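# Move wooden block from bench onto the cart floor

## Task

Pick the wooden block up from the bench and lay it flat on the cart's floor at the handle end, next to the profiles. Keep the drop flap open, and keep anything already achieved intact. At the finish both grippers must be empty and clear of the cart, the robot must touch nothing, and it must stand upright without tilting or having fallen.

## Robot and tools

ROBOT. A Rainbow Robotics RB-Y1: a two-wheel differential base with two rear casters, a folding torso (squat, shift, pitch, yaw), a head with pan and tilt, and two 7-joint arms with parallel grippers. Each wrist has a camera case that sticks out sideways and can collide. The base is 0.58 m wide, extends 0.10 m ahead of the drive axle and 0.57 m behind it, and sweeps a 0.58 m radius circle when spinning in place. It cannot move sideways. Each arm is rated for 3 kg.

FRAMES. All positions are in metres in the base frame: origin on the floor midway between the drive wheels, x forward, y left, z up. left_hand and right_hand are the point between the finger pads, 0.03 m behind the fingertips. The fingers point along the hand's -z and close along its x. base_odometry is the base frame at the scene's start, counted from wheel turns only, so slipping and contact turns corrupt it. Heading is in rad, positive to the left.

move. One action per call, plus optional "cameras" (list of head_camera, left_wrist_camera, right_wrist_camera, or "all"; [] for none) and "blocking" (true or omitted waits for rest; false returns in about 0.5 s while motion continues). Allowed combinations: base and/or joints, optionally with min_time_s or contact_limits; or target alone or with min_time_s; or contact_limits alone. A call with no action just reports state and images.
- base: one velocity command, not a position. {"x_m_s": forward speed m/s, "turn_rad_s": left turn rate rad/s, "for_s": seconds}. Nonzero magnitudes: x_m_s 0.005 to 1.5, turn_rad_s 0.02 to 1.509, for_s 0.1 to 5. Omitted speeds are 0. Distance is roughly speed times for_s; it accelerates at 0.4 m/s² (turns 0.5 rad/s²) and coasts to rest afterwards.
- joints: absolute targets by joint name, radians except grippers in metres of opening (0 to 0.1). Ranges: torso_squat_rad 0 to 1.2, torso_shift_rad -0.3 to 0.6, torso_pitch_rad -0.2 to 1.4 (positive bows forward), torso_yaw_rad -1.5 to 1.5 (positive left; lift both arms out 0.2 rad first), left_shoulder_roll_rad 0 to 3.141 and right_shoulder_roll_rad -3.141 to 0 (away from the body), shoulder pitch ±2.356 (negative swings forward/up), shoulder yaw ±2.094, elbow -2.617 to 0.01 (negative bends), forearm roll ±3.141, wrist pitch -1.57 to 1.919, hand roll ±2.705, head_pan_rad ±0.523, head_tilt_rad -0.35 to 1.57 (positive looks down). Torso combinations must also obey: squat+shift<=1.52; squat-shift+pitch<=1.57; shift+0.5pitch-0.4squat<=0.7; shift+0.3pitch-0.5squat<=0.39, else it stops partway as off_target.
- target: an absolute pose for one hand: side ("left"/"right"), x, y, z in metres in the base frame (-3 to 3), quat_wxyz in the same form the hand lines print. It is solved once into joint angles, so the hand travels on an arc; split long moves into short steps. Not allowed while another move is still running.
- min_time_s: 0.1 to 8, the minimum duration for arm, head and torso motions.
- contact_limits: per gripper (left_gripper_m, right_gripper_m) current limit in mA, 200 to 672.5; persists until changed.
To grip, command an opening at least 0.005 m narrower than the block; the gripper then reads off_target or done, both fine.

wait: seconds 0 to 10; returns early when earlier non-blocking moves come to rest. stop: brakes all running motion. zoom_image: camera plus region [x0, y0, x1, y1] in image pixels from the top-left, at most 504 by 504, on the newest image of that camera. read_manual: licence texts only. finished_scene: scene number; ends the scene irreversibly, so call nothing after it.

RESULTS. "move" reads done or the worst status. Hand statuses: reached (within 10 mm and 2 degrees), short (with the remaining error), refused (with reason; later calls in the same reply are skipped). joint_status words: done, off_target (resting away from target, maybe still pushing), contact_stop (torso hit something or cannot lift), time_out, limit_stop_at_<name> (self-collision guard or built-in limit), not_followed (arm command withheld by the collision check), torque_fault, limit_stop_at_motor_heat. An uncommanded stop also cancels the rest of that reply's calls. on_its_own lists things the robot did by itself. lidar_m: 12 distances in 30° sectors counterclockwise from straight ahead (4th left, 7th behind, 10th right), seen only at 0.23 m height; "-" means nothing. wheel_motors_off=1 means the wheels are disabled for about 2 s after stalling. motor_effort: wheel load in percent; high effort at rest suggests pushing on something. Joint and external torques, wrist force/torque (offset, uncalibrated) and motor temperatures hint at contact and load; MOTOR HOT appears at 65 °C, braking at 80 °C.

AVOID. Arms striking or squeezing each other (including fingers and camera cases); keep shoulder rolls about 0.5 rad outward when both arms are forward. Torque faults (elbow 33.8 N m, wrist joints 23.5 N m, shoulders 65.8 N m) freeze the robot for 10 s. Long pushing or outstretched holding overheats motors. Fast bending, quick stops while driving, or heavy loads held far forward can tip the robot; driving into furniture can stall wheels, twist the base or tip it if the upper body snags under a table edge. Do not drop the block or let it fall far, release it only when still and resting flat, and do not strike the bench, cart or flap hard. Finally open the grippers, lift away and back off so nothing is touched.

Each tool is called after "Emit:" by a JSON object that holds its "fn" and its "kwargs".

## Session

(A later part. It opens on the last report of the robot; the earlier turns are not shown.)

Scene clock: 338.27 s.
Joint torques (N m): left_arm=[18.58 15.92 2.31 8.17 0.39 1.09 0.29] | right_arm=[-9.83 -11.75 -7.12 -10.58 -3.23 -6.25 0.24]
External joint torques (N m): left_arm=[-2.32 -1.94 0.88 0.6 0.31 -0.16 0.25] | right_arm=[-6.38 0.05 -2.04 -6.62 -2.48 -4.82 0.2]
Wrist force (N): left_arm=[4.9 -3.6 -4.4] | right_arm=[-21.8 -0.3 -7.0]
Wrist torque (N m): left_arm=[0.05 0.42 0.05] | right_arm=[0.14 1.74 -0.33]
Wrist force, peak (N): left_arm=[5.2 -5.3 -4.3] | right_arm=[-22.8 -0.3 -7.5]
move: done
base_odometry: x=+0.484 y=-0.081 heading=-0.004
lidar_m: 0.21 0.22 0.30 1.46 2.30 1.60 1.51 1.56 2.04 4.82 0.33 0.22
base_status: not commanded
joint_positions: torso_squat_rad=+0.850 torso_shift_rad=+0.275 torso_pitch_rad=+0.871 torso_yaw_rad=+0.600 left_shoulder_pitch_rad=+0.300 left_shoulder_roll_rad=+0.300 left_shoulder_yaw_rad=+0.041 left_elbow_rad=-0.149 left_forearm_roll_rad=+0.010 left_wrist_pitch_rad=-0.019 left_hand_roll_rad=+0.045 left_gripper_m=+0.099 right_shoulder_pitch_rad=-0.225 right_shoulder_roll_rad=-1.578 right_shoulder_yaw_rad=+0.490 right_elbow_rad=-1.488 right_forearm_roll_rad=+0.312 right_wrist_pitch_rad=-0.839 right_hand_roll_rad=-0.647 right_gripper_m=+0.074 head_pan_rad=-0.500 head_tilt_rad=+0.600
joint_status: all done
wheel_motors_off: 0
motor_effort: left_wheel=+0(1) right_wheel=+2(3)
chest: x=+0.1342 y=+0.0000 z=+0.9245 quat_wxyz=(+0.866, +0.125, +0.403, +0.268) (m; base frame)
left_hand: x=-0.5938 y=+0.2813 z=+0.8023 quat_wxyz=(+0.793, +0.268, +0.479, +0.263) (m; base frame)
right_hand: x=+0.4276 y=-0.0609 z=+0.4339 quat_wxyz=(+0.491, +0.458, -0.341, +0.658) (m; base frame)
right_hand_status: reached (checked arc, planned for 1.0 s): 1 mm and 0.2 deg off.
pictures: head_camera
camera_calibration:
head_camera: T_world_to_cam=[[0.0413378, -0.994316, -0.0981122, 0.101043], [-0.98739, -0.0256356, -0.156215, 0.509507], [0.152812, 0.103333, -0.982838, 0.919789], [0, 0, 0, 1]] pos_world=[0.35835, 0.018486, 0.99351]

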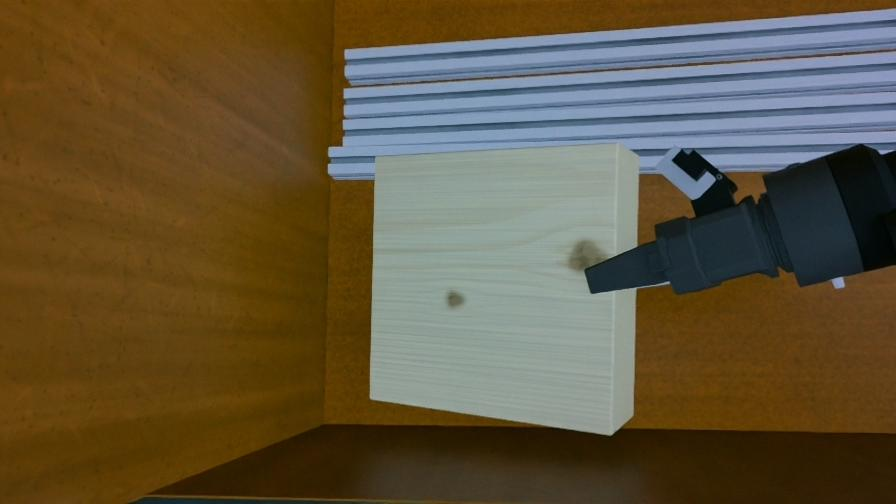

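Emit:
{"fn": "move", "kwargs": {"joints": {"torso_squat_rad":0.95,"torso_shift_rad":0.313}, "min_time_s": 1.5}}

Emit:
{"fn": "move", "kwargs": {"target": {"side":"right","x":0.418,"y":-0.065,"z":0.345,"quat_wxyz":[0.4485,0.5211,-0.3763,0.6211]}, "min_time_s": 1.5, "cameras": ["head_camera"]}}

Scene clock: 343.20 s.
Joint torques (N m): left_arm=[18.46 15.56 2.05 8.15 0.38 1.23 0.32] | right_arm=[-1.06 -11.65 -3.08 1.55 1.3 4.17 -0.87]
External joint torques (N m): left_arm=[-2.43 -2.29 0.61 0.59 0.29 -0.02 0.28] | right_arm=[2.44 0.17 2.04 5.54 2.05 5.6 -0.91]
Wrist force (N): left_arm=[5.3 -5.2 -4.2] | right_arm=[5.2 -0.8 14.1]
Wrist torque (N m): left_arm=[0.28 0.42 0.04] | right_arm=[-0.19 -4.49 1.02]
Wrist force, peak (N): left_arm=[5.8 -4.6 -4.6] | right_arm=[-22.7 0.2 -7.5]
move: done
base_odometry: x=+0.484 y=-0.081 heading=-0.004
lidar_m: 0.20 0.21 0.29 1.47 2.31 1.60 1.51 1.56 2.04 4.81 0.33 0.23
base_status: not commanded
joint_positions: torso_squat_rad=+0.950 torso_shift_rad=+0.313 torso_pitch_rad=+0.869 torso_yaw_rad=+0.600 left_shoulder_pitch_rad=+0.300 left_shoulder_roll_rad=+0.300 left_shoulder_yaw_rad=+0.041 left_elbow_rad=-0.149 left_forearm_roll_rad=+0.010 left_wrist_pitch_rad=-0.019 left_hand_roll_rad=+0.045 left_gripper_m=+0.099 right_shoulder_pitch_rad=-0.228 right_shoulder_roll_rad=-1.578 right_shoulder_yaw_rad=+0.489 right_elbow_rad=-1.491 right_forearm_roll_rad=+0.311 right_wrist_pitch_rad=-0.841 right_hand_roll_rad=-0.646 right_gripper_m=+0.076 head_pan_rad=-0.500 head_tilt_rad=+0.600
joint_status: all done
wheel_motors_off: 0
motor_effort: left_wheel=-2(4) right_wheel=+2(4)
chest: x=+0.1337 y=+0.0000 z=+0.8676 quat_wxyz=(+0.866, +0.124, +0.402, +0.268) (m; base frame)
left_hand: x=-0.5941 y=+0.2814 z=+0.7445 quat_wxyz=(+0.793, +0.268, +0.479, +0.263) (m; base frame)
right_hand: x=+0.4281 y=-0.0594 z=+0.3794 quat_wxyz=(+0.489, +0.460, -0.344, +0.657) (m; base frame)
pictures: none

Scene clock: 345.03 s.
Joint torques (N m): left_arm=[18.46 15.26 2.01 8.08 0.38 1.24 0.27] | right_arm=[-7.76 -9.74 -4.65 -7.64 -2.89 -5.9 0.68]
External joint torques (N m): left_arm=[-2.43 -2.59 0.57 0.51 0.3 -0.01 0.23] | right_arm=[-4.47 1.59 -0.73 -4.62 -1.96 -4.31 0.63]
Wrist force (N): left_arm=[5.2 -4.8 -4.2] | right_arm=[-20.0 -0.7 -2.5]
Wrist torque (N m): left_arm=[0.21 0.40 0.04] | right_arm=[-0.17 1.06 -0.67]
Wrist force, peak (N): left_arm=[6.0 -4.0 -5.2] | right_arm=[-21.1 -1.2 0.0]
move: done
base_odometry: x=+0.484 y=-0.081 heading=-0.004
lidar_m: 0.21 0.22 0.30 1.46 2.31 1.61 1.50 1.56 2.05 4.82 0.33 0.24
base_status: not commanded
joint_positions: torso_squat_rad=+0.950 torso_shift_rad=+0.313 torso_pitch_rad=+0.870 torso_yaw_rad=+0.600 left_shoulder_pitch_rad=+0.300 left_shoulder_roll_rad=+0.300 left_shoulder_yaw_rad=+0.041 left_elbow_rad=-0.149 left_forearm_roll_rad=+0.010 left_wrist_pitch_rad=-0.019 left_hand_roll_rad=+0.045 left_gripper_m=+0.099 right_shoulder_pitch_rad=-0.467 right_shoulder_roll_rad=-1.305 right_shoulder_yaw_rad=+0.577 right_elbow_rad=-1.006 right_forearm_roll_rad=+0.419 right_wrist_pitch_rad=-1.247 right_hand_roll_rad=-0.566 right_gripper_m=+0.075 head_pan_rad=-0.500 head_tilt_rad=+0.600
joint_status: all done
wheel_motors_off: 0
motor_effort: left_wheel=-1(4) right_wheel=+2(4)
chest: x=+0.1340 y=+0.0000 z=+0.8673 quat_wxyz=(+0.866, +0.125, +0.403, +0.268) (m; base frame)
left_hand: x=-0.5940 y=+0.2813 z=+0.7449 quat_wxyz=(+0.793, +0.268, +0.479, +0.263) (m; base frame)
right_hand: x=+0.4171 y=-0.0654 z=+0.3443 quat_wxyz=(+0.452, +0.518, -0.374, +0.622) (m; base frame)
right_hand_status: reached (checked arc, planned for 1.5 s): 1 mm and 0.6 deg off.
pictures: head_camera
camera_calibration:
head_camera: T_world_to_cam=[[0.041365, -0.994327, -0.0979911, 0.0953263], [-0.987328, -0.0256402, -0.156607, 0.500733], [0.153206, 0.103227, -0.982788, 0.863513], [0, 0, 0, 1]] pos_world=[0.358149, 0.0184862, 0.936409]

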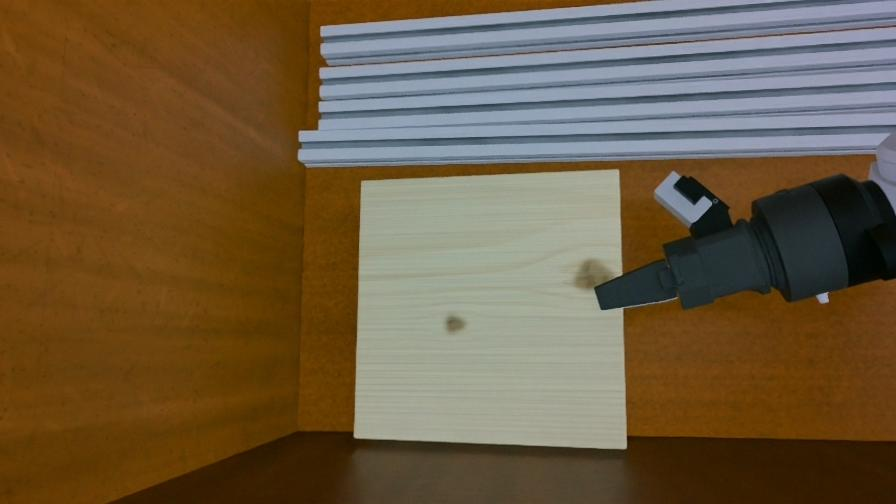

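Emit:
{"fn": "move", "kwargs": {"target": {"side":"right","x":0.433,"y":-0.065,"z":0.305,"quat_wxyz":[0.4485,0.5211,-0.3763,0.6211]}, "min_time_s": 1.5, "cameras": ["head_camera"]}}

Scene clock: 357.23 s.
Joint torques (N m): left_arm=[18.46 15.62 2.13 7.76 0.36 1.17 0.31] | right_arm=[3.21 -11.02 0.42 16.9 4.26 15.85 1.19]
External joint torques (N m): left_arm=[-2.41 -2.21 0.7 0.21 0.28 -0.08 0.27] | right_arm=[7.64 -0.5 3.52 18.99 5.13 17.53 1.14]
External joint torques when the fault began: right_arm=[15.76 -13.27 8.84 38.31 9.54 26.31 1.42]
Wrist force (N): left_arm=[5.0 -4.7 -3.8] | right_arm=[89.5 18.2 10.4]
Wrist torque (N m): left_arm=[0.20 0.44 0.08] | right_arm=[-0.68 4.72 -1.14]
Wrist force, peak (N): left_arm=[4.7 -4.9 -5.8] | right_arm=[136.8 19.5 -11.0]
move: torque_fault
TORQUE FAULT: right_wrist_pitch_rad reached its load limit. The robot stopped for 10 seconds, dropped its targets and accepts commands again. Before the stop ended, the hold on right_wrist_pitch_rad was turned back by 0.2 degrees, the way its load pushed it. The stop added 9.2 s to the call.
base_odometry: x=+0.484 y=-0.081 heading=-0.004
lidar_m: 0.22 0.22 0.30 1.46 2.30 1.61 1.51 1.56 2.05 4.80 0.32 0.23
base_status: not commanded
joint_positions: torso_squat_rad=+0.950 torso_shift_rad=+0.312 torso_pitch_rad=+0.867 torso_yaw_rad=+0.600 left_shoulder_pitch_rad=+0.300 left_shoulder_roll_rad=+0.300 left_shoulder_yaw_rad=+0.041 left_elbow_rad=-0.149 left_forearm_roll_rad=+0.010 left_wrist_pitch_rad=-0.019 left_hand_roll_rad=+0.045 left_gripper_m=+0.099 right_shoulder_pitch_rad=-0.654 right_shoulder_roll_rad=-1.192 right_shoulder_yaw_rad=+0.742 right_elbow_rad=-0.717 right_forearm_roll_rad=+0.375 right_wrist_pitch_rad=-1.406 right_hand_roll_rad=-0.493 right_gripper_m=+0.074 head_pan_rad=-0.500 head_tilt_rad=+0.600
joint_status: right_shoulder_pitch_rad torque_fault (moved -0.187 of -0.411); right_shoulder_roll_rad torque_fault (moved +0.113 of +0.248); right_shoulder_yaw_rad torque_fault (moved +0.165 of +0.376); right_elbow_rad torque_fault (moved +0.288 of +0.734); right_forearm_roll_rad torque_fault (moved -0.044 of -0.090); right_wrist_pitch_rad torque_fault (moved -0.157 of -0.323); right_hand_roll_rad torque_fault (moved +0.073 of +0.164)
wheel_motors_off: 0
on_its_own: right_shoulder_pitch_rad is held at -0.652, not at your -0.878, since a torque_fault; right_shoulder_roll_rad is held at -1.192, not at your -1.056, since a torque_fault; right_shoulder_yaw_rad is held at +0.743, not at your +0.953, since a torque_fault; right_elbow_rad is held at -0.713, not at your -0.272, since a torque_fault; right_forearm_roll_rad is held at +0.376, not at your +0.329, since a torque_fault; right_wrist_pitch_rad is held at -1.402, not at your -1.570, since a torque_fault; right_hand_roll_rad is held at -0.492, not at your -0.402, since a torque_fault
motor_effort: left_wheel=-1(23) right_wheel=+13(18)
chest: x=+0.1327 y=+0.0002 z=+0.8682 quat_wxyz=(+0.867, +0.124, +0.401, +0.268) (m; base frame)
left_hand: x=-0.5949 y=+0.2815 z=+0.7431 quat_wxyz=(+0.794, +0.268, +0.478, +0.263) (m; base frame)
right_hand: x=+0.4171 y=-0.0565 z=+0.3315 quat_wxyz=(+0.442, +0.537, -0.385, +0.607) (m; base frame)
right_hand_status: short (checked arc, as near as the solve gets, planned for 1.5 s): torque_fault, 32 mm and 2.7 deg off.
pictures: head_camera
camera_calibration:
head_camera: T_world_to_cam=[[0.0416255, -0.994389, -0.0972467, 0.0949685], [-0.986769, -0.0256503, -0.160092, 0.502486], [0.156699, 0.102624, -0.9823, 0.863707], [0, 0, 0, 1]] pos_world=[0.356543, 0.0186876, 0.938098]

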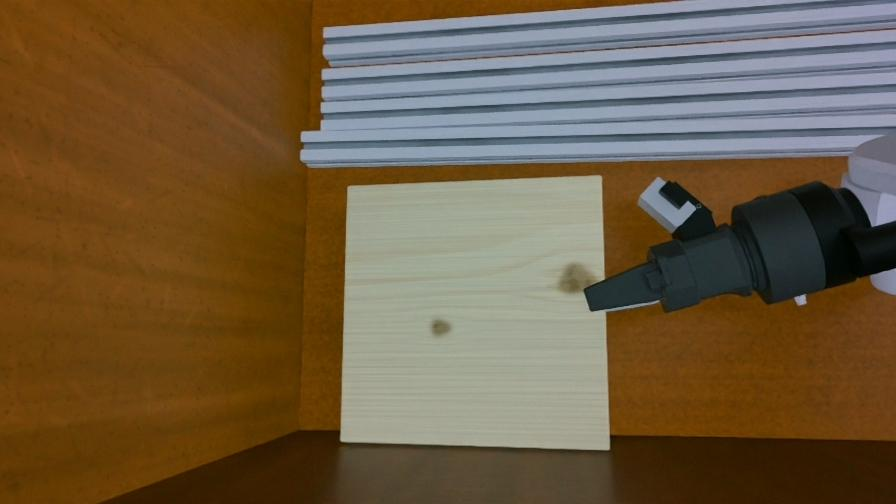

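Emit:
{"fn": "move", "kwargs": {"joints": {"torso_squat_rad":0.88,"torso_shift_rad":0.286}, "min_time_s": 1.5}}

Emit:
{"fn": "move", "kwargs": {"target": {"side":"right","x":0.43,"y":-0.058,"z":0.4,"quat_wxyz":[0.4485,0.5211,-0.3763,0.6211]}, "min_time_s": 1.5}}

Emit:
{"fn": "move", "kwargs": {"joints": {"torso_squat_rad":1.01,"torso_shift_rad":0.342}, "min_time_s": 2, "cameras": ["head_camera"]}}

Scene clock: 361.80 s.
Joint torques (N m): left_arm=[18.58 15.59 2.02 7.98 0.27 1.2 0.32] | right_arm=[-6.92 -9.56 -4.01 -7.48 -3.65 -7.47 0.22]
External joint torques (N m): left_arm=[-2.33 -2.26 0.58 0.42 0.18 -0.06 0.28] | right_arm=[-2.64 0.93 -0.97 -5.44 -2.8 -5.8 0.17]
Wrist force (N): left_arm=[4.7 -4.1 -3.7] | right_arm=[-23.3 -0.6 -2.1]
Wrist torque (N m): left_arm=[0.14 0.36 0.07] | right_arm=[-0.02 2.04 -0.39]
Wrist force, peak (N): left_arm=[5.5 -4.1 -5.2] | right_arm=[89.9 18.4 10.7]
move: done
base_odometry: x=+0.484 y=-0.081 heading=-0.004
lidar_m: 0.21 0.22 0.31 1.46 2.31 1.60 1.51 1.55 2.06 4.81 0.33 0.22
base_status: not commanded
joint_positions: torso_squat_rad=+0.880 torso_shift_rad=+0.286 torso_pitch_rad=+0.871 torso_yaw_rad=+0.600 left_shoulder_pitch_rad=+0.300 left_shoulder_roll_rad=+0.300 left_shoulder_yaw_rad=+0.041 left_elbow_rad=-0.149 left_forearm_roll_rad=+0.010 left_wrist_pitch_rad=-0.019 left_hand_roll_rad=+0.045 left_gripper_m=+0.099 right_shoulder_pitch_rad=-0.651 right_shoulder_roll_rad=-1.192 right_shoulder_yaw_rad=+0.743 right_elbow_rad=-0.711 right_forearm_roll_rad=+0.377 right_wrist_pitch_rad=-1.400 right_hand_roll_rad=-0.492 right_gripper_m=+0.073 head_pan_rad=-0.500 head_tilt_rad=+0.600
joint_status: all done
wheel_motors_off: 0
on_its_own: right_shoulder_pitch_rad is held at -0.652, not at your -0.878, since a torque_fault; right_shoulder_roll_rad is held at -1.192, not at your -1.056, since a torque_fault; right_shoulder_yaw_rad is held at +0.743, not at your +0.953, since a torque_fault; right_elbow_rad is held at -0.713, not at your -0.272, since a torque_fault; right_forearm_roll_rad is held at +0.376, not at your +0.329, since a torque_fault; right_wrist_pitch_rad is held at -1.402, not at your -1.570, since a torque_fault; right_hand_roll_rad is held at -0.492, not at your -0.402, since a torque_fault
motor_effort: left_wheel=-1(2) right_wheel=+4(12)
chest: x=+0.1346 y=+0.0001 z=+0.9077 quat_wxyz=(+0.866, +0.125, +0.403, +0.268) (m; base frame)
left_hand: x=-0.5935 y=+0.2813 z=+0.7856 quat_wxyz=(+0.793, +0.268, +0.480, +0.263) (m; base frame)
right_hand: x=+0.4164 y=-0.0588 z=+0.3665 quat_wxyz=(+0.447, +0.535, -0.381, +0.608) (m; base frame)
pictures: none

Scene clock: 363.63 s.
Joint torques (N m): left_arm=[18.6 15.57 2.06 7.96 0.33 1.1 0.26] | right_arm=[-7.18 -10.56 -8.75 -10.49 -4.35 -7.1 0.1]
External joint torques (N m): left_arm=[-2.31 -2.28 0.62 0.4 0.25 -0.15 0.21] | right_arm=[-3.06 1.41 -4.5 -7.51 -3.52 -5.51 0.05]
Wrist force (N): left_arm=[5.1 -4.4 -3.9] | right_arm=[-23.8 -1.4 -2.6]
Wrist torque (N m): left_arm=[0.16 0.40 0.07] | right_arm=[-0.16 1.97 -0.28]
Wrist force, peak (N): left_arm=[5.6 -4.8 -4.8] | right_arm=[-25.5 0.1 -2.2]
move: done
base_odometry: x=+0.484 y=-0.081 heading=-0.004
lidar_m: 0.21 0.22 0.30 1.46 2.29 1.60 1.52 1.57 2.05 4.81 0.33 0.23
base_status: not commanded
joint_positions: torso_squat_rad=+0.880 torso_shift_rad=+0.286 torso_pitch_rad=+0.871 torso_yaw_rad=+0.600 left_shoulder_pitch_rad=+0.300 left_shoulder_roll_rad=+0.300 left_shoulder_yaw_rad=+0.041 left_elbow_rad=-0.149 left_forearm_roll_rad=+0.010 left_wrist_pitch_rad=-0.019 left_hand_roll_rad=+0.045 left_gripper_m=+0.099 right_shoulder_pitch_rad=-0.523 right_shoulder_roll_rad=-1.378 right_shoulder_yaw_rad=+0.693 right_elbow_rad=-1.066 right_forearm_roll_rad=+0.316 right_wrist_pitch_rad=-1.210 right_hand_roll_rad=-0.560 right_gripper_m=+0.073 head_pan_rad=-0.500 head_tilt_rad=+0.600
joint_status: all done
wheel_motors_off: 0
motor_effort: left_wheel=-1(2) right_wheel=+3(4)
chest: x=+0.1346 y=+0.0001 z=+0.9077 quat_wxyz=(+0.866, +0.125, +0.403, +0.268) (m; base frame)
left_hand: x=-0.5935 y=+0.2813 z=+0.7855 quat_wxyz=(+0.793, +0.268, +0.479, +0.263) (m; base frame)
right_hand: x=+0.4296 y=-0.0589 z=+0.3990 quat_wxyz=(+0.449, +0.521, -0.375, +0.622) (m; base frame)
right_hand_status: reached (checked arc, planned for 1.5 s): 1 mm and 0.2 deg off.
pictures: none

Scene clock: 365.93 s.
Joint torques (N m): left_arm=[18.35 15.28 2.07 7.83 0.29 1.08 0.32] | right_arm=[2.66 -6.27 0.97 20.14 6.53 18.56 2.42]
External joint torques (N m): left_arm=[-2.52 -2.54 0.63 0.28 0.21 -0.17 0.28] | right_arm=[6.94 5.77 5.35 23.14 7.45 20.15 2.37]
Wrist force (N): left_arm=[5.3 -3.7 -4.7] | right_arm=[117.2 20.9 29.1]
Wrist torque (N m): left_arm=[0.05 0.45 0.04] | right_arm=[-0.64 8.01 -2.78]
Wrist force, peak (N): left_arm=[5.6 -4.8 -4.6] | right_arm=[121.1 21.1 29.8]
move: done
base_odometry: x=+0.484 y=-0.081 heading=-0.004
lidar_m: 0.21 0.23 0.30 1.46 2.29 1.61 1.51 1.57 2.06 4.81 0.33 0.24
base_status: not commanded
joint_positions: torso_squat_rad=+1.010 torso_shift_rad=+0.340 torso_pitch_rad=+0.866 torso_yaw_rad=+0.599 left_shoulder_pitch_rad=+0.300 left_shoulder_roll_rad=+0.300 left_shoulder_yaw_rad=+0.041 left_elbow_rad=-0.149 left_forearm_roll_rad=+0.010 left_wrist_pitch_rad=-0.019 left_hand_roll_rad=+0.045 left_gripper_m=+0.099 right_shoulder_pitch_rad=-0.526 right_shoulder_roll_rad=-1.380 right_shoulder_yaw_rad=+0.691 right_elbow_rad=-1.074 right_forearm_roll_rad=+0.313 right_wrist_pitch_rad=-1.216 right_hand_roll_rad=-0.561 right_gripper_m=+0.074 head_pan_rad=-0.500 head_tilt_rad=+0.600
joint_status: all done
wheel_motors_off: 0
motor_effort: left_wheel=-5(7) right_wheel=+11(13)
chest: x=+0.1318 y=+0.0002 z=+0.8318 quat_wxyz=(+0.867, +0.124, +0.401, +0.268) (m; base frame)
left_hand: x=-0.5955 y=+0.2816 z=+0.7058 quat_wxyz=(+0.794, +0.267, +0.478, +0.263) (m; base frame)
right_hand: x=+0.4301 y=-0.0567 z=+0.3289 quat_wxyz=(+0.444, +0.523, -0.380, +0.621) (m; base frame)
pictures: head_camera
camera_calibration:
head_camera: T_world_to_cam=[[0.0414926, -0.994425, -0.096941, 0.0912686], [-0.986598, -0.0254543, -0.161171, 0.496725], [0.157805, 0.102329, -0.982154, 0.827864], [0, 0, 0, 1]] pos_world=[0.35564, 0.0186889, 0.901995]

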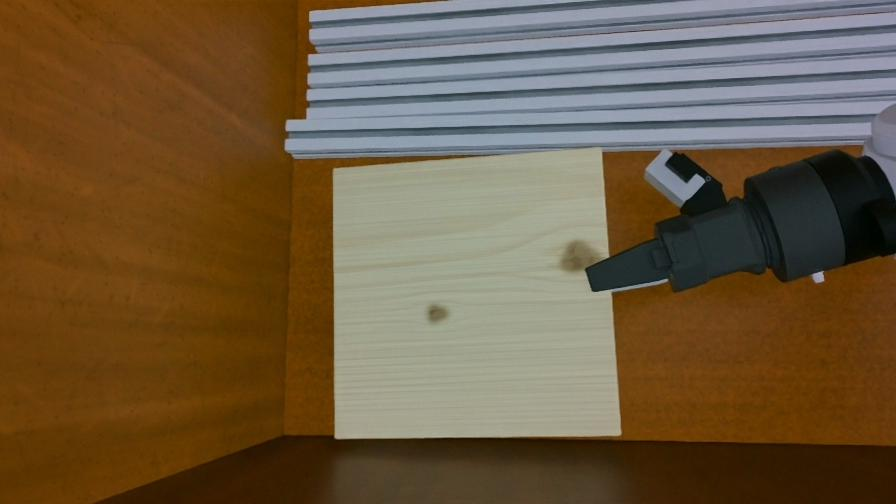

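Emit:
{"fn": "move", "kwargs": {"joints": {"torso_squat_rad":0.985,"torso_shift_rad":0.33}, "min_time_s": 1}}

Emit:
{"fn": "move", "kwargs": {"target": {"side":"right","x":0.43,"y":-0.055,"z":0.332,"quat_wxyz":[0.428,0.5526,-0.399,0.5928]}, "min_time_s": 1.5, "cameras": ["head_camera"]}}

Scene clock: 368.60 s.
Joint torques (N m): left_arm=[18.3 15.38 2.18 8 0.28 1.1 0.28] | right_arm=[-2.66 -14.88 -3.9 -2.3 -1.49 -2.23 0.08]
External joint torques (N m): left_arm=[-2.61 -2.47 0.74 0.43 0.2 -0.15 0.23] | right_arm=[1.5 -2.93 0.4 0.7 -0.58 -0.65 0.04]
Motor temperatures (°C): left_arm=[32 29 32 36 34 33 38] | right_arm=[34 31 32 33 37 44 34]
Wrist force (N): left_arm=[4.8 -3.9 -4.4] | right_arm=[-11.0 1.4 -5.1]
Wrist torque (N m): left_arm=[0.13 0.37 0.07] | right_arm=[-0.09 -0.50 0.08]
Wrist force, peak (N): left_arm=[5.6 -4.4 -4.9] | right_arm=[118.6 21.0 29.6]
move: done
base_odometry: x=+0.484 y=-0.081 heading=-0.004
lidar_m: 0.21 0.22 0.29 1.44 2.30 1.60 1.52 1.56 2.05 4.82 0.33 0.23
base_status: not commanded
joint_positions: torso_squat_rad=+0.985 torso_shift_rad=+0.330 torso_pitch_rad=+0.870 torso_yaw_rad=+0.600 left_shoulder_pitch_rad=+0.300 left_shoulder_roll_rad=+0.300 left_shoulder_yaw_rad=+0.041 left_elbow_rad=-0.149 left_forearm_roll_rad=+0.010 left_wrist_pitch_rad=-0.019 left_hand_roll_rad=+0.045 left_gripper_m=+0.099 right_shoulder_pitch_rad=-0.524 right_shoulder_roll_rad=-1.377 right_shoulder_yaw_rad=+0.692 right_elbow_rad=-1.068 right_forearm_roll_rad=+0.315 right_wrist_pitch_rad=-1.211 right_hand_roll_rad=-0.560 right_gripper_m=+0.074 head_pan_rad=-0.500 head_tilt_rad=+0.600
joint_status: all done
wheel_motors_off: 0
motor_effort: left_wheel=-1(5) right_wheel=+3(12)
chest: x=+0.1341 y=+0.0001 z=+0.8460 quat_wxyz=(+0.866, +0.125, +0.403, +0.268) (m; base frame)
left_hand: x=-0.5940 y=+0.2813 z=+0.7237 quat_wxyz=(+0.793, +0.268, +0.479, +0.263) (m; base frame)
right_hand: x=+0.4295 y=-0.0576 z=+0.3385 quat_wxyz=(+0.448, +0.522, -0.377, +0.621) (m; base frame)
pictures: none

Scene clock: 370.43 s.
Joint torques (N m): left_arm=[18.42 15.37 2.12 7.98 0.32 1.05 0.32] | right_arm=[2.57 -2.18 3.97 4.62 3.17 4.72 0.89]
External joint torques (N m): left_arm=[-2.46 -2.46 0.68 0.42 0.24 -0.2 0.28] | right_arm=[7.26 9.02 7.59 7.03 4.1 6.35 0.84]
Wrist force (N): left_arm=[5.3 -4.2 -4.0] | right_arm=[51.8 -1.5 10.7]
Wrist torque (N m): left_arm=[0.18 0.48 0.08] | right_arm=[-0.15 5.45 -0.70]
Wrist force, peak (N): left_arm=[5.7 -4.3 -4.7] | right_arm=[92.0 18.5 16.4]
move: done
base_odometry: x=+0.484 y=-0.081 heading=-0.004
lidar_m: 0.21 0.22 0.30 1.46 2.30 1.60 1.51 1.56 2.05 4.80 0.34 0.22
base_status: not commanded
joint_positions: torso_squat_rad=+0.985 torso_shift_rad=+0.329 torso_pitch_rad=+0.868 torso_yaw_rad=+0.600 left_shoulder_pitch_rad=+0.300 left_shoulder_roll_rad=+0.300 left_shoulder_yaw_rad=+0.041 left_elbow_rad=-0.149 left_forearm_roll_rad=+0.010 left_wrist_pitch_rad=-0.019 left_hand_roll_rad=+0.045 left_gripper_m=+0.099 right_shoulder_pitch_rad=-0.635 right_shoulder_roll_rad=-1.247 right_shoulder_yaw_rad=+0.712 right_elbow_rad=-0.812 right_forearm_roll_rad=+0.342 right_wrist_pitch_rad=-1.415 right_hand_roll_rad=-0.525 right_gripper_m=+0.073 head_pan_rad=-0.500 head_tilt_rad=+0.600
joint_status: all done
wheel_motors_off: 0
motor_effort: left_wheel=-6(6) right_wheel=+6(11)
chest: x=+0.1331 y=+0.0002 z=+0.8467 quat_wxyz=(+0.867, +0.124, +0.402, +0.268) (m; base frame)
left_hand: x=-0.5946 y=+0.2814 z=+0.7222 quat_wxyz=(+0.794, +0.268, +0.478, +0.263) (m; base frame)
right_hand: x=+0.4318 y=-0.0547 z=+0.3357 quat_wxyz=(+0.430, +0.549, -0.401, +0.595) (m; base frame)
right_hand_status: reached (checked arc, planned for 1.5 s): 4 mm and 0.6 deg off.
pictures: head_camera
camera_calibration:
head_camera: T_world_to_cam=[[0.0415529, -0.994379, -0.0973854, 0.0929902], [-0.986914, -0.02565, -0.159195, 0.498738], [0.155802, 0.102726, -0.982432, 0.842754], [0, 0, 0, 1]] pos_world=[0.357044, 0.0186874, 0.916401]

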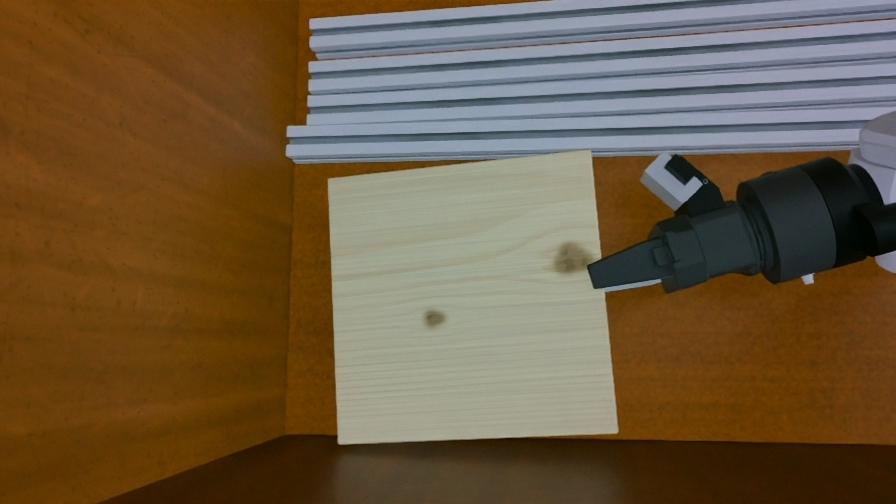

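Emit:
{"fn": "move", "kwargs": {"target": {"side":"right","x":0.424,"y":-0.055,"z":0.352,"quat_wxyz":[0.4457,0.5404,-0.4155,0.5797]}, "min_time_s": 1, "cameras": ["head_camera"]}}

Emit:
{"fn": "zoom_image", "kwargs": {"camera": "head_camera", "region": [270, 100, 770, 500]}}

Scene clock: 373.63 s.
Joint torques (N m): left_arm=[18.6 15.41 2.22 7.9 0.21 1.17 0.3] | right_arm=[-6.51 -10.05 -7.96 -10.87 -4.21 -7.6 0.56]
External joint torques (N m): left_arm=[-2.31 -2.44 0.78 0.34 0.13 -0.08 0.26] | right_arm=[-3.06 1.31 -4.03 -7.88 -3.4 -5.93 0.51]
Wrist force (N): left_arm=[4.7 -4.7 -3.6] | right_arm=[-21.5 2.2 -0.9]
Wrist torque (N m): left_arm=[0.27 0.35 0.08] | right_arm=[-0.23 2.34 -0.30]
Wrist force, peak (N): left_arm=[6.0 -4.9 -4.4] | right_arm=[53.9 13.0 -0.8]
move: done
base_odometry: x=+0.484 y=-0.081 heading=-0.004
lidar_m: 0.21 0.21 0.29 1.47 2.32 1.60 1.51 1.57 2.05 4.81 0.33 0.23
base_status: not commanded
joint_positions: torso_squat_rad=+0.985 torso_shift_rad=+0.330 torso_pitch_rad=+0.870 torso_yaw_rad=+0.600 left_shoulder_pitch_rad=+0.300 left_shoulder_roll_rad=+0.300 left_shoulder_yaw_rad=+0.041 left_elbow_rad=-0.149 left_forearm_roll_rad=+0.010 left_wrist_pitch_rad=-0.019 left_hand_roll_rad=+0.045 left_gripper_m=+0.099 right_shoulder_pitch_rad=-0.486 right_shoulder_roll_rad=-1.327 right_shoulder_yaw_rad=+0.657 right_elbow_rad=-1.026 right_forearm_roll_rad=+0.245 right_wrist_pitch_rad=-1.293 right_hand_roll_rad=-0.507 right_gripper_m=+0.073 head_pan_rad=-0.500 head_tilt_rad=+0.600
joint_status: all done
wheel_motors_off: 0
motor_effort: left_wheel=-2(6) right_wheel=+3(6)
chest: x=+0.1341 y=+0.0001 z=+0.8460 quat_wxyz=(+0.866, +0.125, +0.403, +0.268) (m; base frame)
left_hand: x=-0.5940 y=+0.2813 z=+0.7236 quat_wxyz=(+0.793, +0.268, +0.479, +0.263) (m; base frame)
right_hand: x=+0.4231 y=-0.0555 z=+0.3496 quat_wxyz=(+0.445, +0.544, -0.414, +0.579) (m; base frame)
right_hand_status: reached (checked arc, planned for 1.0 s): 3 mm and 0.4 deg off.
pictures: head_camera
camera_calibration:
head_camera: T_world_to_cam=[[0.0414269, -0.994345, -0.0977872, 0.0931302], [-0.98734, -0.0257429, -0.156514, 0.497322], [0.153112, 0.103033, -0.982823, 0.842639], [0, 0, 0, 1]] pos_world=[0.35815, 0.0185864, 0.91511]

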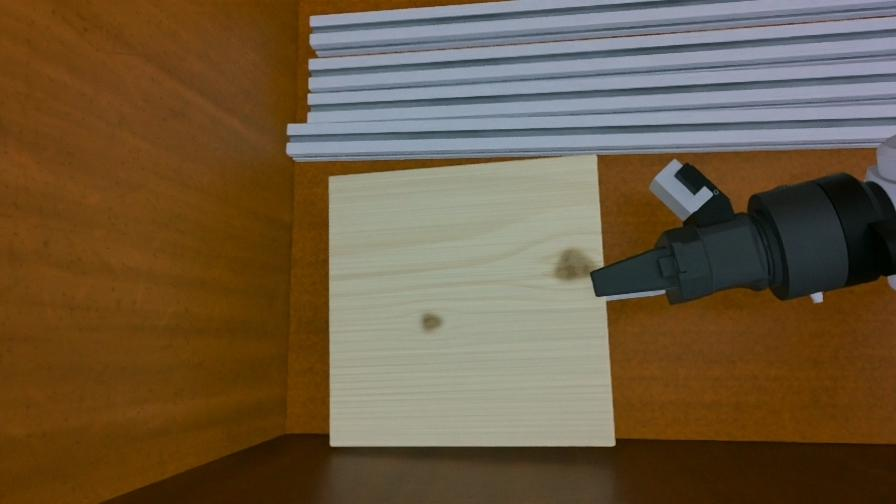

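Scaled by 1.008 from the camera's 896x504 image, which has a finer 1280x720 frame.

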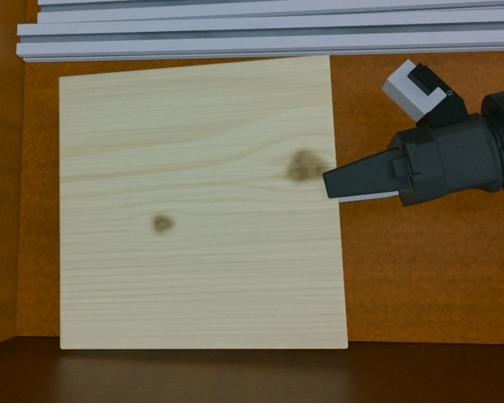

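Emit:
{"fn": "move", "kwargs": {"target": {"side":"right","x":0.437,"y":-0.055,"z":0.328,"quat_wxyz":[0.4457,0.5404,-0.4155,0.5797]}, "min_time_s": 1.5, "cameras": ["head_camera"]}}

Scene clock: 377.10 s.
Joint torques (N m): left_arm=[18.19 15.45 2.11 7.89 0.33 1.08 0.3] | right_arm=[5.71 -4.67 5.09 15.72 5.86 14.75 2.15]
External joint torques (N m): left_arm=[-2.68 -2.37 0.68 0.33 0.25 -0.16 0.26] | right_arm=[10.23 6.42 8.62 18.1 6.77 16.39 2.1]
Wrist force (N): left_arm=[4.9 -4.1 -3.5] | right_arm=[99.6 10.7 11.2]
Wrist torque (N m): left_arm=[0.18 0.42 0.06] | right_arm=[-0.55 6.89 -1.76]
Wrist force, peak (N): left_arm=[6.1 -4.7 -4.6] | right_arm=[115.3 26.2 20.3]
move: done
base_odometry: x=+0.484 y=-0.081 heading=-0.004
lidar_m: 0.21 0.23 0.30 1.47 2.32 1.61 1.52 1.57 2.05 4.82 0.34 0.22
base_status: not commanded
joint_positions: torso_squat_rad=+0.985 torso_shift_rad=+0.329 torso_pitch_rad=+0.866 torso_yaw_rad=+0.600 left_shoulder_pitch_rad=+0.300 left_shoulder_roll_rad=+0.300 left_shoulder_yaw_rad=+0.041 left_elbow_rad=-0.149 left_forearm_roll_rad=+0.010 left_wrist_pitch_rad=-0.019 left_hand_roll_rad=+0.045 left_gripper_m=+0.099 right_shoulder_pitch_rad=-0.622 right_shoulder_roll_rad=-1.228 right_shoulder_yaw_rad=+0.688 right_elbow_rad=-0.788 right_forearm_roll_rad=+0.310 right_wrist_pitch_rad=-1.408 right_hand_roll_rad=-0.509 right_gripper_m=+0.073 head_pan_rad=-0.500 head_tilt_rad=+0.600
joint_status: all done
wheel_motors_off: 0
motor_effort: left_wheel=-3(3) right_wheel=+9(13)
chest: x=+0.1326 y=+0.0002 z=+0.8471 quat_wxyz=(+0.867, +0.124, +0.401, +0.268) (m; base frame)
left_hand: x=-0.5949 y=+0.2815 z=+0.7215 quat_wxyz=(+0.794, +0.267, +0.478, +0.263) (m; base frame)
right_hand: x=+0.4389 y=-0.0536 z=+0.3338 quat_wxyz=(+0.445, +0.538, -0.419, +0.581) (m; base frame)
right_hand_status: reached (checked arc, planned for 1.5 s): 6 mm and 0.5 deg off.
pictures: head_camera
camera_calibration:
head_camera: T_world_to_cam=[[0.0416622, -0.994399, -0.0971308, 0.0928156], [-0.986687, -0.0256525, -0.160595, 0.499358], [0.157204, 0.102528, -0.98223, 0.842865], [0, 0, 0, 1]] pos_world=[0.356342, 0.0186879, 0.917097]

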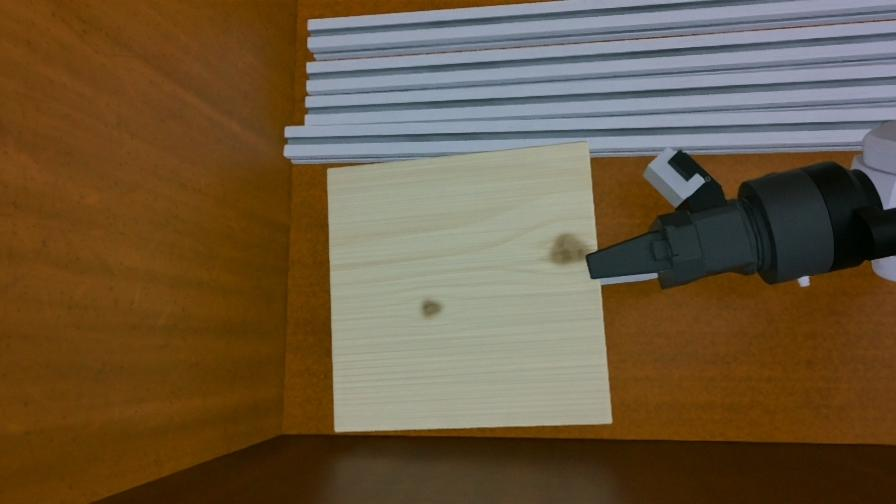

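Emit:
{"fn": "move", "kwargs": {"target": {"side":"right","x":0.425,"y":-0.055,"z":0.352,"quat_wxyz":[0.461,0.5276,-0.4315,0.5651]}, "min_time_s": 1, "cameras": ["head_camera"]}}

Scene clock: 387.67 s.
Joint torques (N m): left_arm=[18.51 15.61 2.11 7.77 0.39 1.04 0.32] | right_arm=[-6.35 -9.69 -7.73 -10.86 -3.99 -7.98 0.39]
External joint torques (N m): left_arm=[-2.4 -2.24 0.67 0.21 0.31 -0.21 0.28] | right_arm=[-3.4 1.41 -3.89 -7.76 -3.25 -6.26 0.34]
Wrist force (N): left_arm=[4.9 -3.4 -3.9] | right_arm=[-21.3 1.7 -0.3]
Wrist torque (N m): left_arm=[0.08 0.42 0.06] | right_arm=[-0.26 2.45 -0.25]
Wrist force, peak (N): left_arm=[5.6 -4.7 -5.3] | right_arm=[100.6 21.9 4.8]
move: done
base_odometry: x=+0.484 y=-0.081 heading=-0.004
lidar_m: 0.21 0.22 0.30 1.46 2.31 1.60 1.51 1.57 2.04 4.83 0.32 0.23
base_status: not commanded
joint_positions: torso_squat_rad=+0.985 torso_shift_rad=+0.330 torso_pitch_rad=+0.870 torso_yaw_rad=+0.600 left_shoulder_pitch_rad=+0.300 left_shoulder_roll_rad=+0.300 left_shoulder_yaw_rad=+0.041 left_elbow_rad=-0.149 left_forearm_roll_rad=+0.010 left_wrist_pitch_rad=-0.019 left_hand_roll_rad=+0.045 left_gripper_m=+0.099 right_shoulder_pitch_rad=-0.439 right_shoulder_roll_rad=-1.318 right_shoulder_yaw_rad=+0.625 right_elbow_rad=-1.046 right_forearm_roll_rad=+0.202 right_wrist_pitch_rad=-1.266 right_hand_roll_rad=-0.479 right_gripper_m=+0.073 head_pan_rad=-0.500 head_tilt_rad=+0.600
joint_status: all done
wheel_motors_off: 0
motor_effort: left_wheel=-2(4) right_wheel=+1(10)
chest: x=+0.1341 y=+0.0001 z=+0.8460 quat_wxyz=(+0.866, +0.125, +0.403, +0.268) (m; base frame)
left_hand: x=-0.5940 y=+0.2813 z=+0.7236 quat_wxyz=(+0.793, +0.268, +0.479, +0.263) (m; base frame)
right_hand: x=+0.4237 y=-0.0553 z=+0.3490 quat_wxyz=(+0.460, +0.535, -0.430, +0.564) (m; base frame)
right_hand_status: reached (checked arc, planned for 1.0 s): 3 mm and 0.8 deg off.
pictures: head_camera
camera_calibration:
head_camera: T_world_to_cam=[[0.0414269, -0.994345, -0.0977872, 0.0931302], [-0.98734, -0.0257429, -0.156514, 0.497322], [0.153112, 0.103033, -0.982823, 0.842639], [0, 0, 0, 1]] pos_world=[0.35815, 0.0185864, 0.91511]

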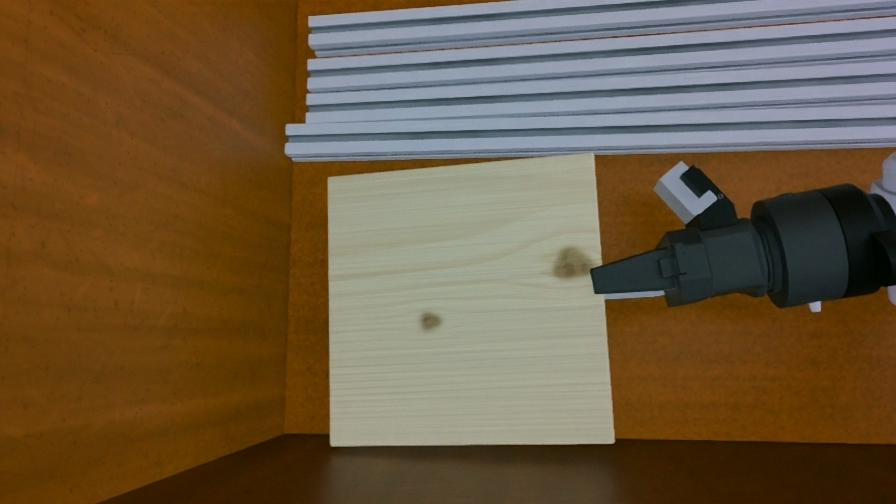

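Emit:
{"fn": "move", "kwargs": {"target": {"side":"right","x":0.437,"y":-0.055,"z":0.336,"quat_wxyz":[0.461,0.5276,-0.4315,0.5651]}, "min_time_s": 1, "cameras": ["head_camera","right_wrist_camera"]}}

Scene clock: 391.43 s.
Joint torques (N m): left_arm=[18.37 15.54 2.17 7.84 0.3 1.07 0.26] | right_arm=[-3.8 -5.62 -0.53 0.63 0.68 1.96 0.7]
External joint torques (N m): left_arm=[-2.52 -2.3 0.74 0.28 0.22 -0.18 0.22] | right_arm=[-0.17 5.54 3.17 3.34 1.53 3.62 0.65]
Wrist force (N): left_arm=[5.4 -4.1 -4.8] | right_arm=[25.0 1.2 10.3]
Wrist torque (N m): left_arm=[0.12 0.46 0.01] | right_arm=[0.18 3.21 -0.75]
Wrist force, peak (N): left_arm=[5.6 -4.8 -4.3] | right_arm=[25.6 4.9 13.2]
move: done
base_odometry: x=+0.484 y=-0.081 heading=-0.004
lidar_m: 0.21 0.22 0.29 1.46 2.31 1.61 1.51 1.57 2.04 4.82 0.33 0.23
base_status: not commanded
joint_positions: torso_squat_rad=+0.985 torso_shift_rad=+0.330 torso_pitch_rad=+0.869 torso_yaw_rad=+0.600 left_shoulder_pitch_rad=+0.300 left_shoulder_roll_rad=+0.300 left_shoulder_yaw_rad=+0.041 left_elbow_rad=-0.149 left_forearm_roll_rad=+0.010 left_wrist_pitch_rad=-0.019 left_hand_roll_rad=+0.045 left_gripper_m=+0.099 right_shoulder_pitch_rad=-0.527 right_shoulder_roll_rad=-1.264 right_shoulder_yaw_rad=+0.644 right_elbow_rad=-0.904 right_forearm_roll_rad=+0.242 right_wrist_pitch_rad=-1.329 right_hand_roll_rad=-0.491 right_gripper_m=+0.073 head_pan_rad=-0.500 head_tilt_rad=+0.600
joint_status: all done
wheel_motors_off: 0
motor_effort: left_wheel=-3(3) right_wheel=+1(3)
chest: x=+0.1337 y=+0.0001 z=+0.8463 quat_wxyz=(+0.867, +0.124, +0.402, +0.268) (m; base frame)
left_hand: x=-0.5942 y=+0.2814 z=+0.7231 quat_wxyz=(+0.794, +0.268, +0.479, +0.263) (m; base frame)
right_hand: x=+0.4377 y=-0.0552 z=+0.3373 quat_wxyz=(+0.462, +0.528, -0.433, +0.567) (m; base frame)
right_hand_status: reached (checked arc, planned for 1.0 s): 1 mm and 0.1 deg off.
pictures: head_camera, right_wrist_camera
camera_calibration:
head_camera: T_world_to_cam=[[0.0413357, -0.994351, -0.0977635, 0.0931216], [-0.987174, -0.0255434, -0.157588, 0.497837], [0.154201, 0.103024, -0.982654, 0.842768], [0, 0, 0, 1]] pos_world=[0.357647, 0.018487, 0.915706]
right_wrist_camera: T_world_to_cam=[[0.0399603, -0.0350187, -0.998587, 0.316197], [-0.743011, -0.66925, -0.00626353, 0.317393], [-0.668085, 0.742212, -0.0527627, 0.423354], [0, 0, 0, 1]] pos_world=[0.506027, -0.0907304, 0.340076]

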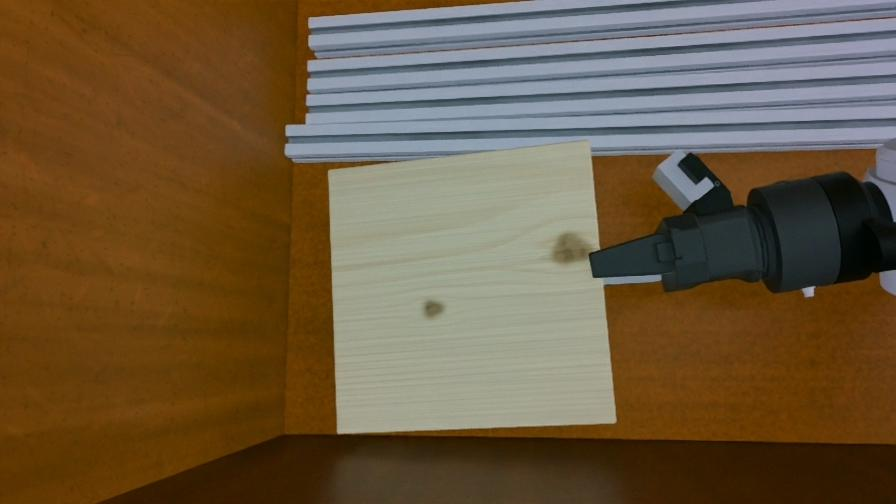

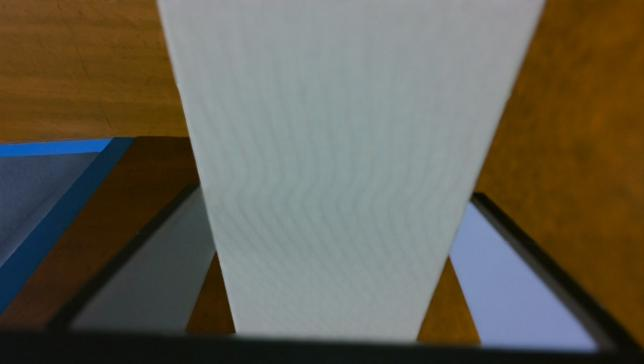

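Emit:
{"fn": "move", "kwargs": {"joints": {"right_gripper_m":0.085}, "cameras": ["head_camera","right_wrist_camera"]}}

Scene clock: 392.83 s.
Joint torques (N m): left_arm=[18.25 15.45 2.11 7.92 0.31 1.14 0.3] | right_arm=[-2.79 -5.74 -0.45 0.61 0.65 1.86 0.64]
External joint torques (N m): left_arm=[-2.64 -2.39 0.67 0.36 0.23 -0.11 0.26] | right_arm=[0.87 5.42 3.25 3.32 1.5 3.53 0.59]
Wrist force (N): left_arm=[5.5 -4.5 -4.7] | right_arm=[21.4 1.2 8.6]
Wrist torque (N m): left_arm=[0.18 0.48 0.03] | right_arm=[0.00 1.83 -0.35]
Wrist force, peak (N): left_arm=[5.9 -4.6 -4.4] | right_arm=[25.7 1.1 10.6]
move: done
base_odometry: x=+0.484 y=-0.081 heading=-0.004
lidar_m: 0.20 0.21 0.29 1.46 2.32 1.59 1.50 1.57 2.04 4.81 0.33 0.23
base_status: not commanded
joint_positions: torso_squat_rad=+0.985 torso_shift_rad=+0.330 torso_pitch_rad=+0.869 torso_yaw_rad=+0.600 left_shoulder_pitch_rad=+0.300 left_shoulder_roll_rad=+0.300 left_shoulder_yaw_rad=+0.041 left_elbow_rad=-0.149 left_forearm_roll_rad=+0.010 left_wrist_pitch_rad=-0.019 left_hand_roll_rad=+0.045 left_gripper_m=+0.099 right_shoulder_pitch_rad=-0.527 right_shoulder_roll_rad=-1.264 right_shoulder_yaw_rad=+0.644 right_elbow_rad=-0.904 right_forearm_roll_rad=+0.242 right_wrist_pitch_rad=-1.329 right_hand_roll_rad=-0.491 right_gripper_m=+0.085 head_pan_rad=-0.500 head_tilt_rad=+0.600
joint_status: all done
wheel_motors_off: 0
motor_effort: left_wheel=-3(3) right_wheel=+2(3)
chest: x=+0.1337 y=+0.0001 z=+0.8463 quat_wxyz=(+0.867, +0.124, +0.402, +0.268) (m; base frame)
left_hand: x=-0.5942 y=+0.2814 z=+0.7231 quat_wxyz=(+0.794, +0.268, +0.479, +0.263) (m; base frame)
right_hand: x=+0.4377 y=-0.0552 z=+0.3374 quat_wxyz=(+0.462, +0.528, -0.433, +0.567) (m; base frame)
pictures: head_camera, right_wrist_camera
camera_calibration:
head_camera: T_world_to_cam=[[0.0413357, -0.994351, -0.0977635, 0.0931216], [-0.987174, -0.0255434, -0.157588, 0.497837], [0.154201, 0.103024, -0.982654, 0.842768], [0, 0, 0, 1]] pos_world=[0.357647, 0.018487, 0.915706]
right_wrist_camera: T_world_to_cam=[[0.040044, -0.0348117, -0.998591, 0.316176], [-0.743005, -0.669255, -0.00646406, 0.317599], [-0.668087, 0.742217, -0.0526649, 0.423314], [0, 0, 0, 1]] pos_world=[0.506127, -0.0906297, 0.340077]

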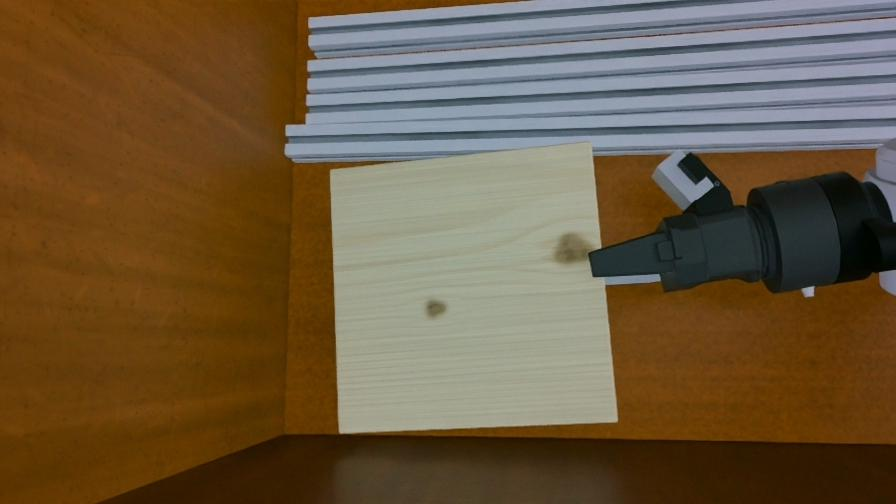

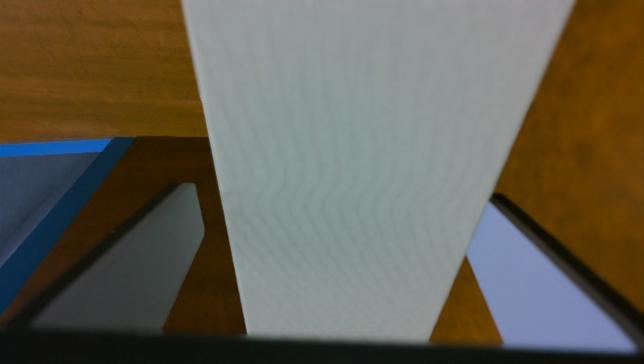

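Emit:
{"fn": "move", "kwargs": {"target": {"side":"right","x":0.448,"y":-0.11,"z":0.342,"quat_wxyz":[0.461,0.5276,-0.4315,0.5651]}, "min_time_s": 2, "cameras": ["head_camera","right_wrist_camera"]}}

Scene clock: 397.30 s.
Joint torques (N m): left_arm=[18.55 15.65 2.3 7.88 0.28 1.12 0.28] | right_arm=[-1.79 -16.08 -6.69 -1.34 -2.32 -3.76 0.28]
External joint torques (N m): left_arm=[-2.35 -2.2 0.86 0.32 0.19 -0.13 0.24] | right_arm=[1.02 -3.2 -3.3 -0.08 -1.47 -2.07 0.23]
Wrist force (N): left_arm=[5.6 -4.4 -3.7] | right_arm=[-12.1 0.1 -2.9]
Wrist torque (N m): left_arm=[0.18 0.47 0.04] | right_arm=[-0.11 -0.01 -0.16]
Wrist force, peak (N): left_arm=[5.4 -5.3 -4.9] | right_arm=[21.6 1.0 9.3]
move: done
base_odometry: x=+0.484 y=-0.081 heading=-0.004
lidar_m: 0.21 0.22 0.30 1.46 2.31 1.60 1.51 1.57 2.04 4.83 0.34 0.22
base_status: not commanded
joint_positions: torso_squat_rad=+0.985 torso_shift_rad=+0.330 torso_pitch_rad=+0.870 torso_yaw_rad=+0.600 left_shoulder_pitch_rad=+0.300 left_shoulder_roll_rad=+0.300 left_shoulder_yaw_rad=+0.041 left_elbow_rad=-0.149 left_forearm_roll_rad=+0.010 left_wrist_pitch_rad=-0.019 left_hand_roll_rad=+0.045 left_gripper_m=+0.099 right_shoulder_pitch_rad=-0.518 right_shoulder_roll_rad=-1.298 right_shoulder_yaw_rad=+0.634 right_elbow_rad=-0.741 right_forearm_roll_rad=+0.224 right_wrist_pitch_rad=-1.513 right_hand_roll_rad=-0.469 right_gripper_m=+0.085 head_pan_rad=-0.500 head_tilt_rad=+0.600
joint_status: all done
wheel_motors_off: 0
motor_effort: left_wheel=-1(3) right_wheel=+3(4)
chest: x=+0.1340 y=+0.0001 z=+0.8461 quat_wxyz=(+0.866, +0.125, +0.403, +0.268) (m; base frame)
left_hand: x=-0.5940 y=+0.2813 z=+0.7235 quat_wxyz=(+0.793, +0.268, +0.479, +0.263) (m; base frame)
right_hand: x=+0.4472 y=-0.1094 z=+0.3415 quat_wxyz=(+0.464, +0.528, -0.431, +0.566) (m; base frame)
right_hand_status: reached (checked arc, planned for 2.0 s): 1 mm and 0.2 deg off.
pictures: head_camera, right_wrist_camera
camera_calibration:
head_camera: T_world_to_cam=[[0.0414676, -0.994335, -0.097868, 0.0932128], [-0.987293, -0.0257396, -0.156812, 0.497509], [0.153405, 0.103127, -0.982767, 0.842692], [0, 0, 0, 1]] pos_world=[0.358049, 0.0185862, 0.915309]
right_wrist_camera: T_world_to_cam=[[0.0365553, -0.0382934, -0.998598, 0.31928], [-0.74336, -0.66889, -0.00156182, 0.286876], [-0.667892, 0.742374, -0.0529173, 0.47019], [0, 0, 0, 1]] pos_world=[0.515617, -0.144942, 0.344162]

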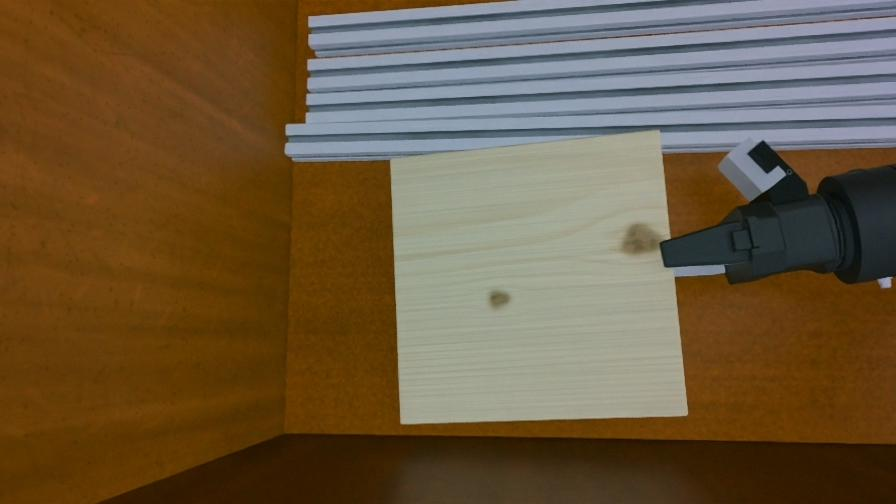

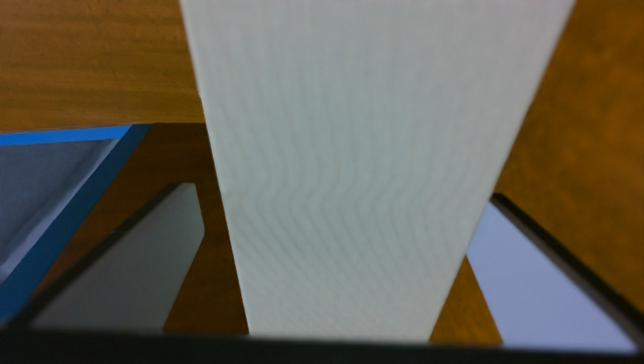

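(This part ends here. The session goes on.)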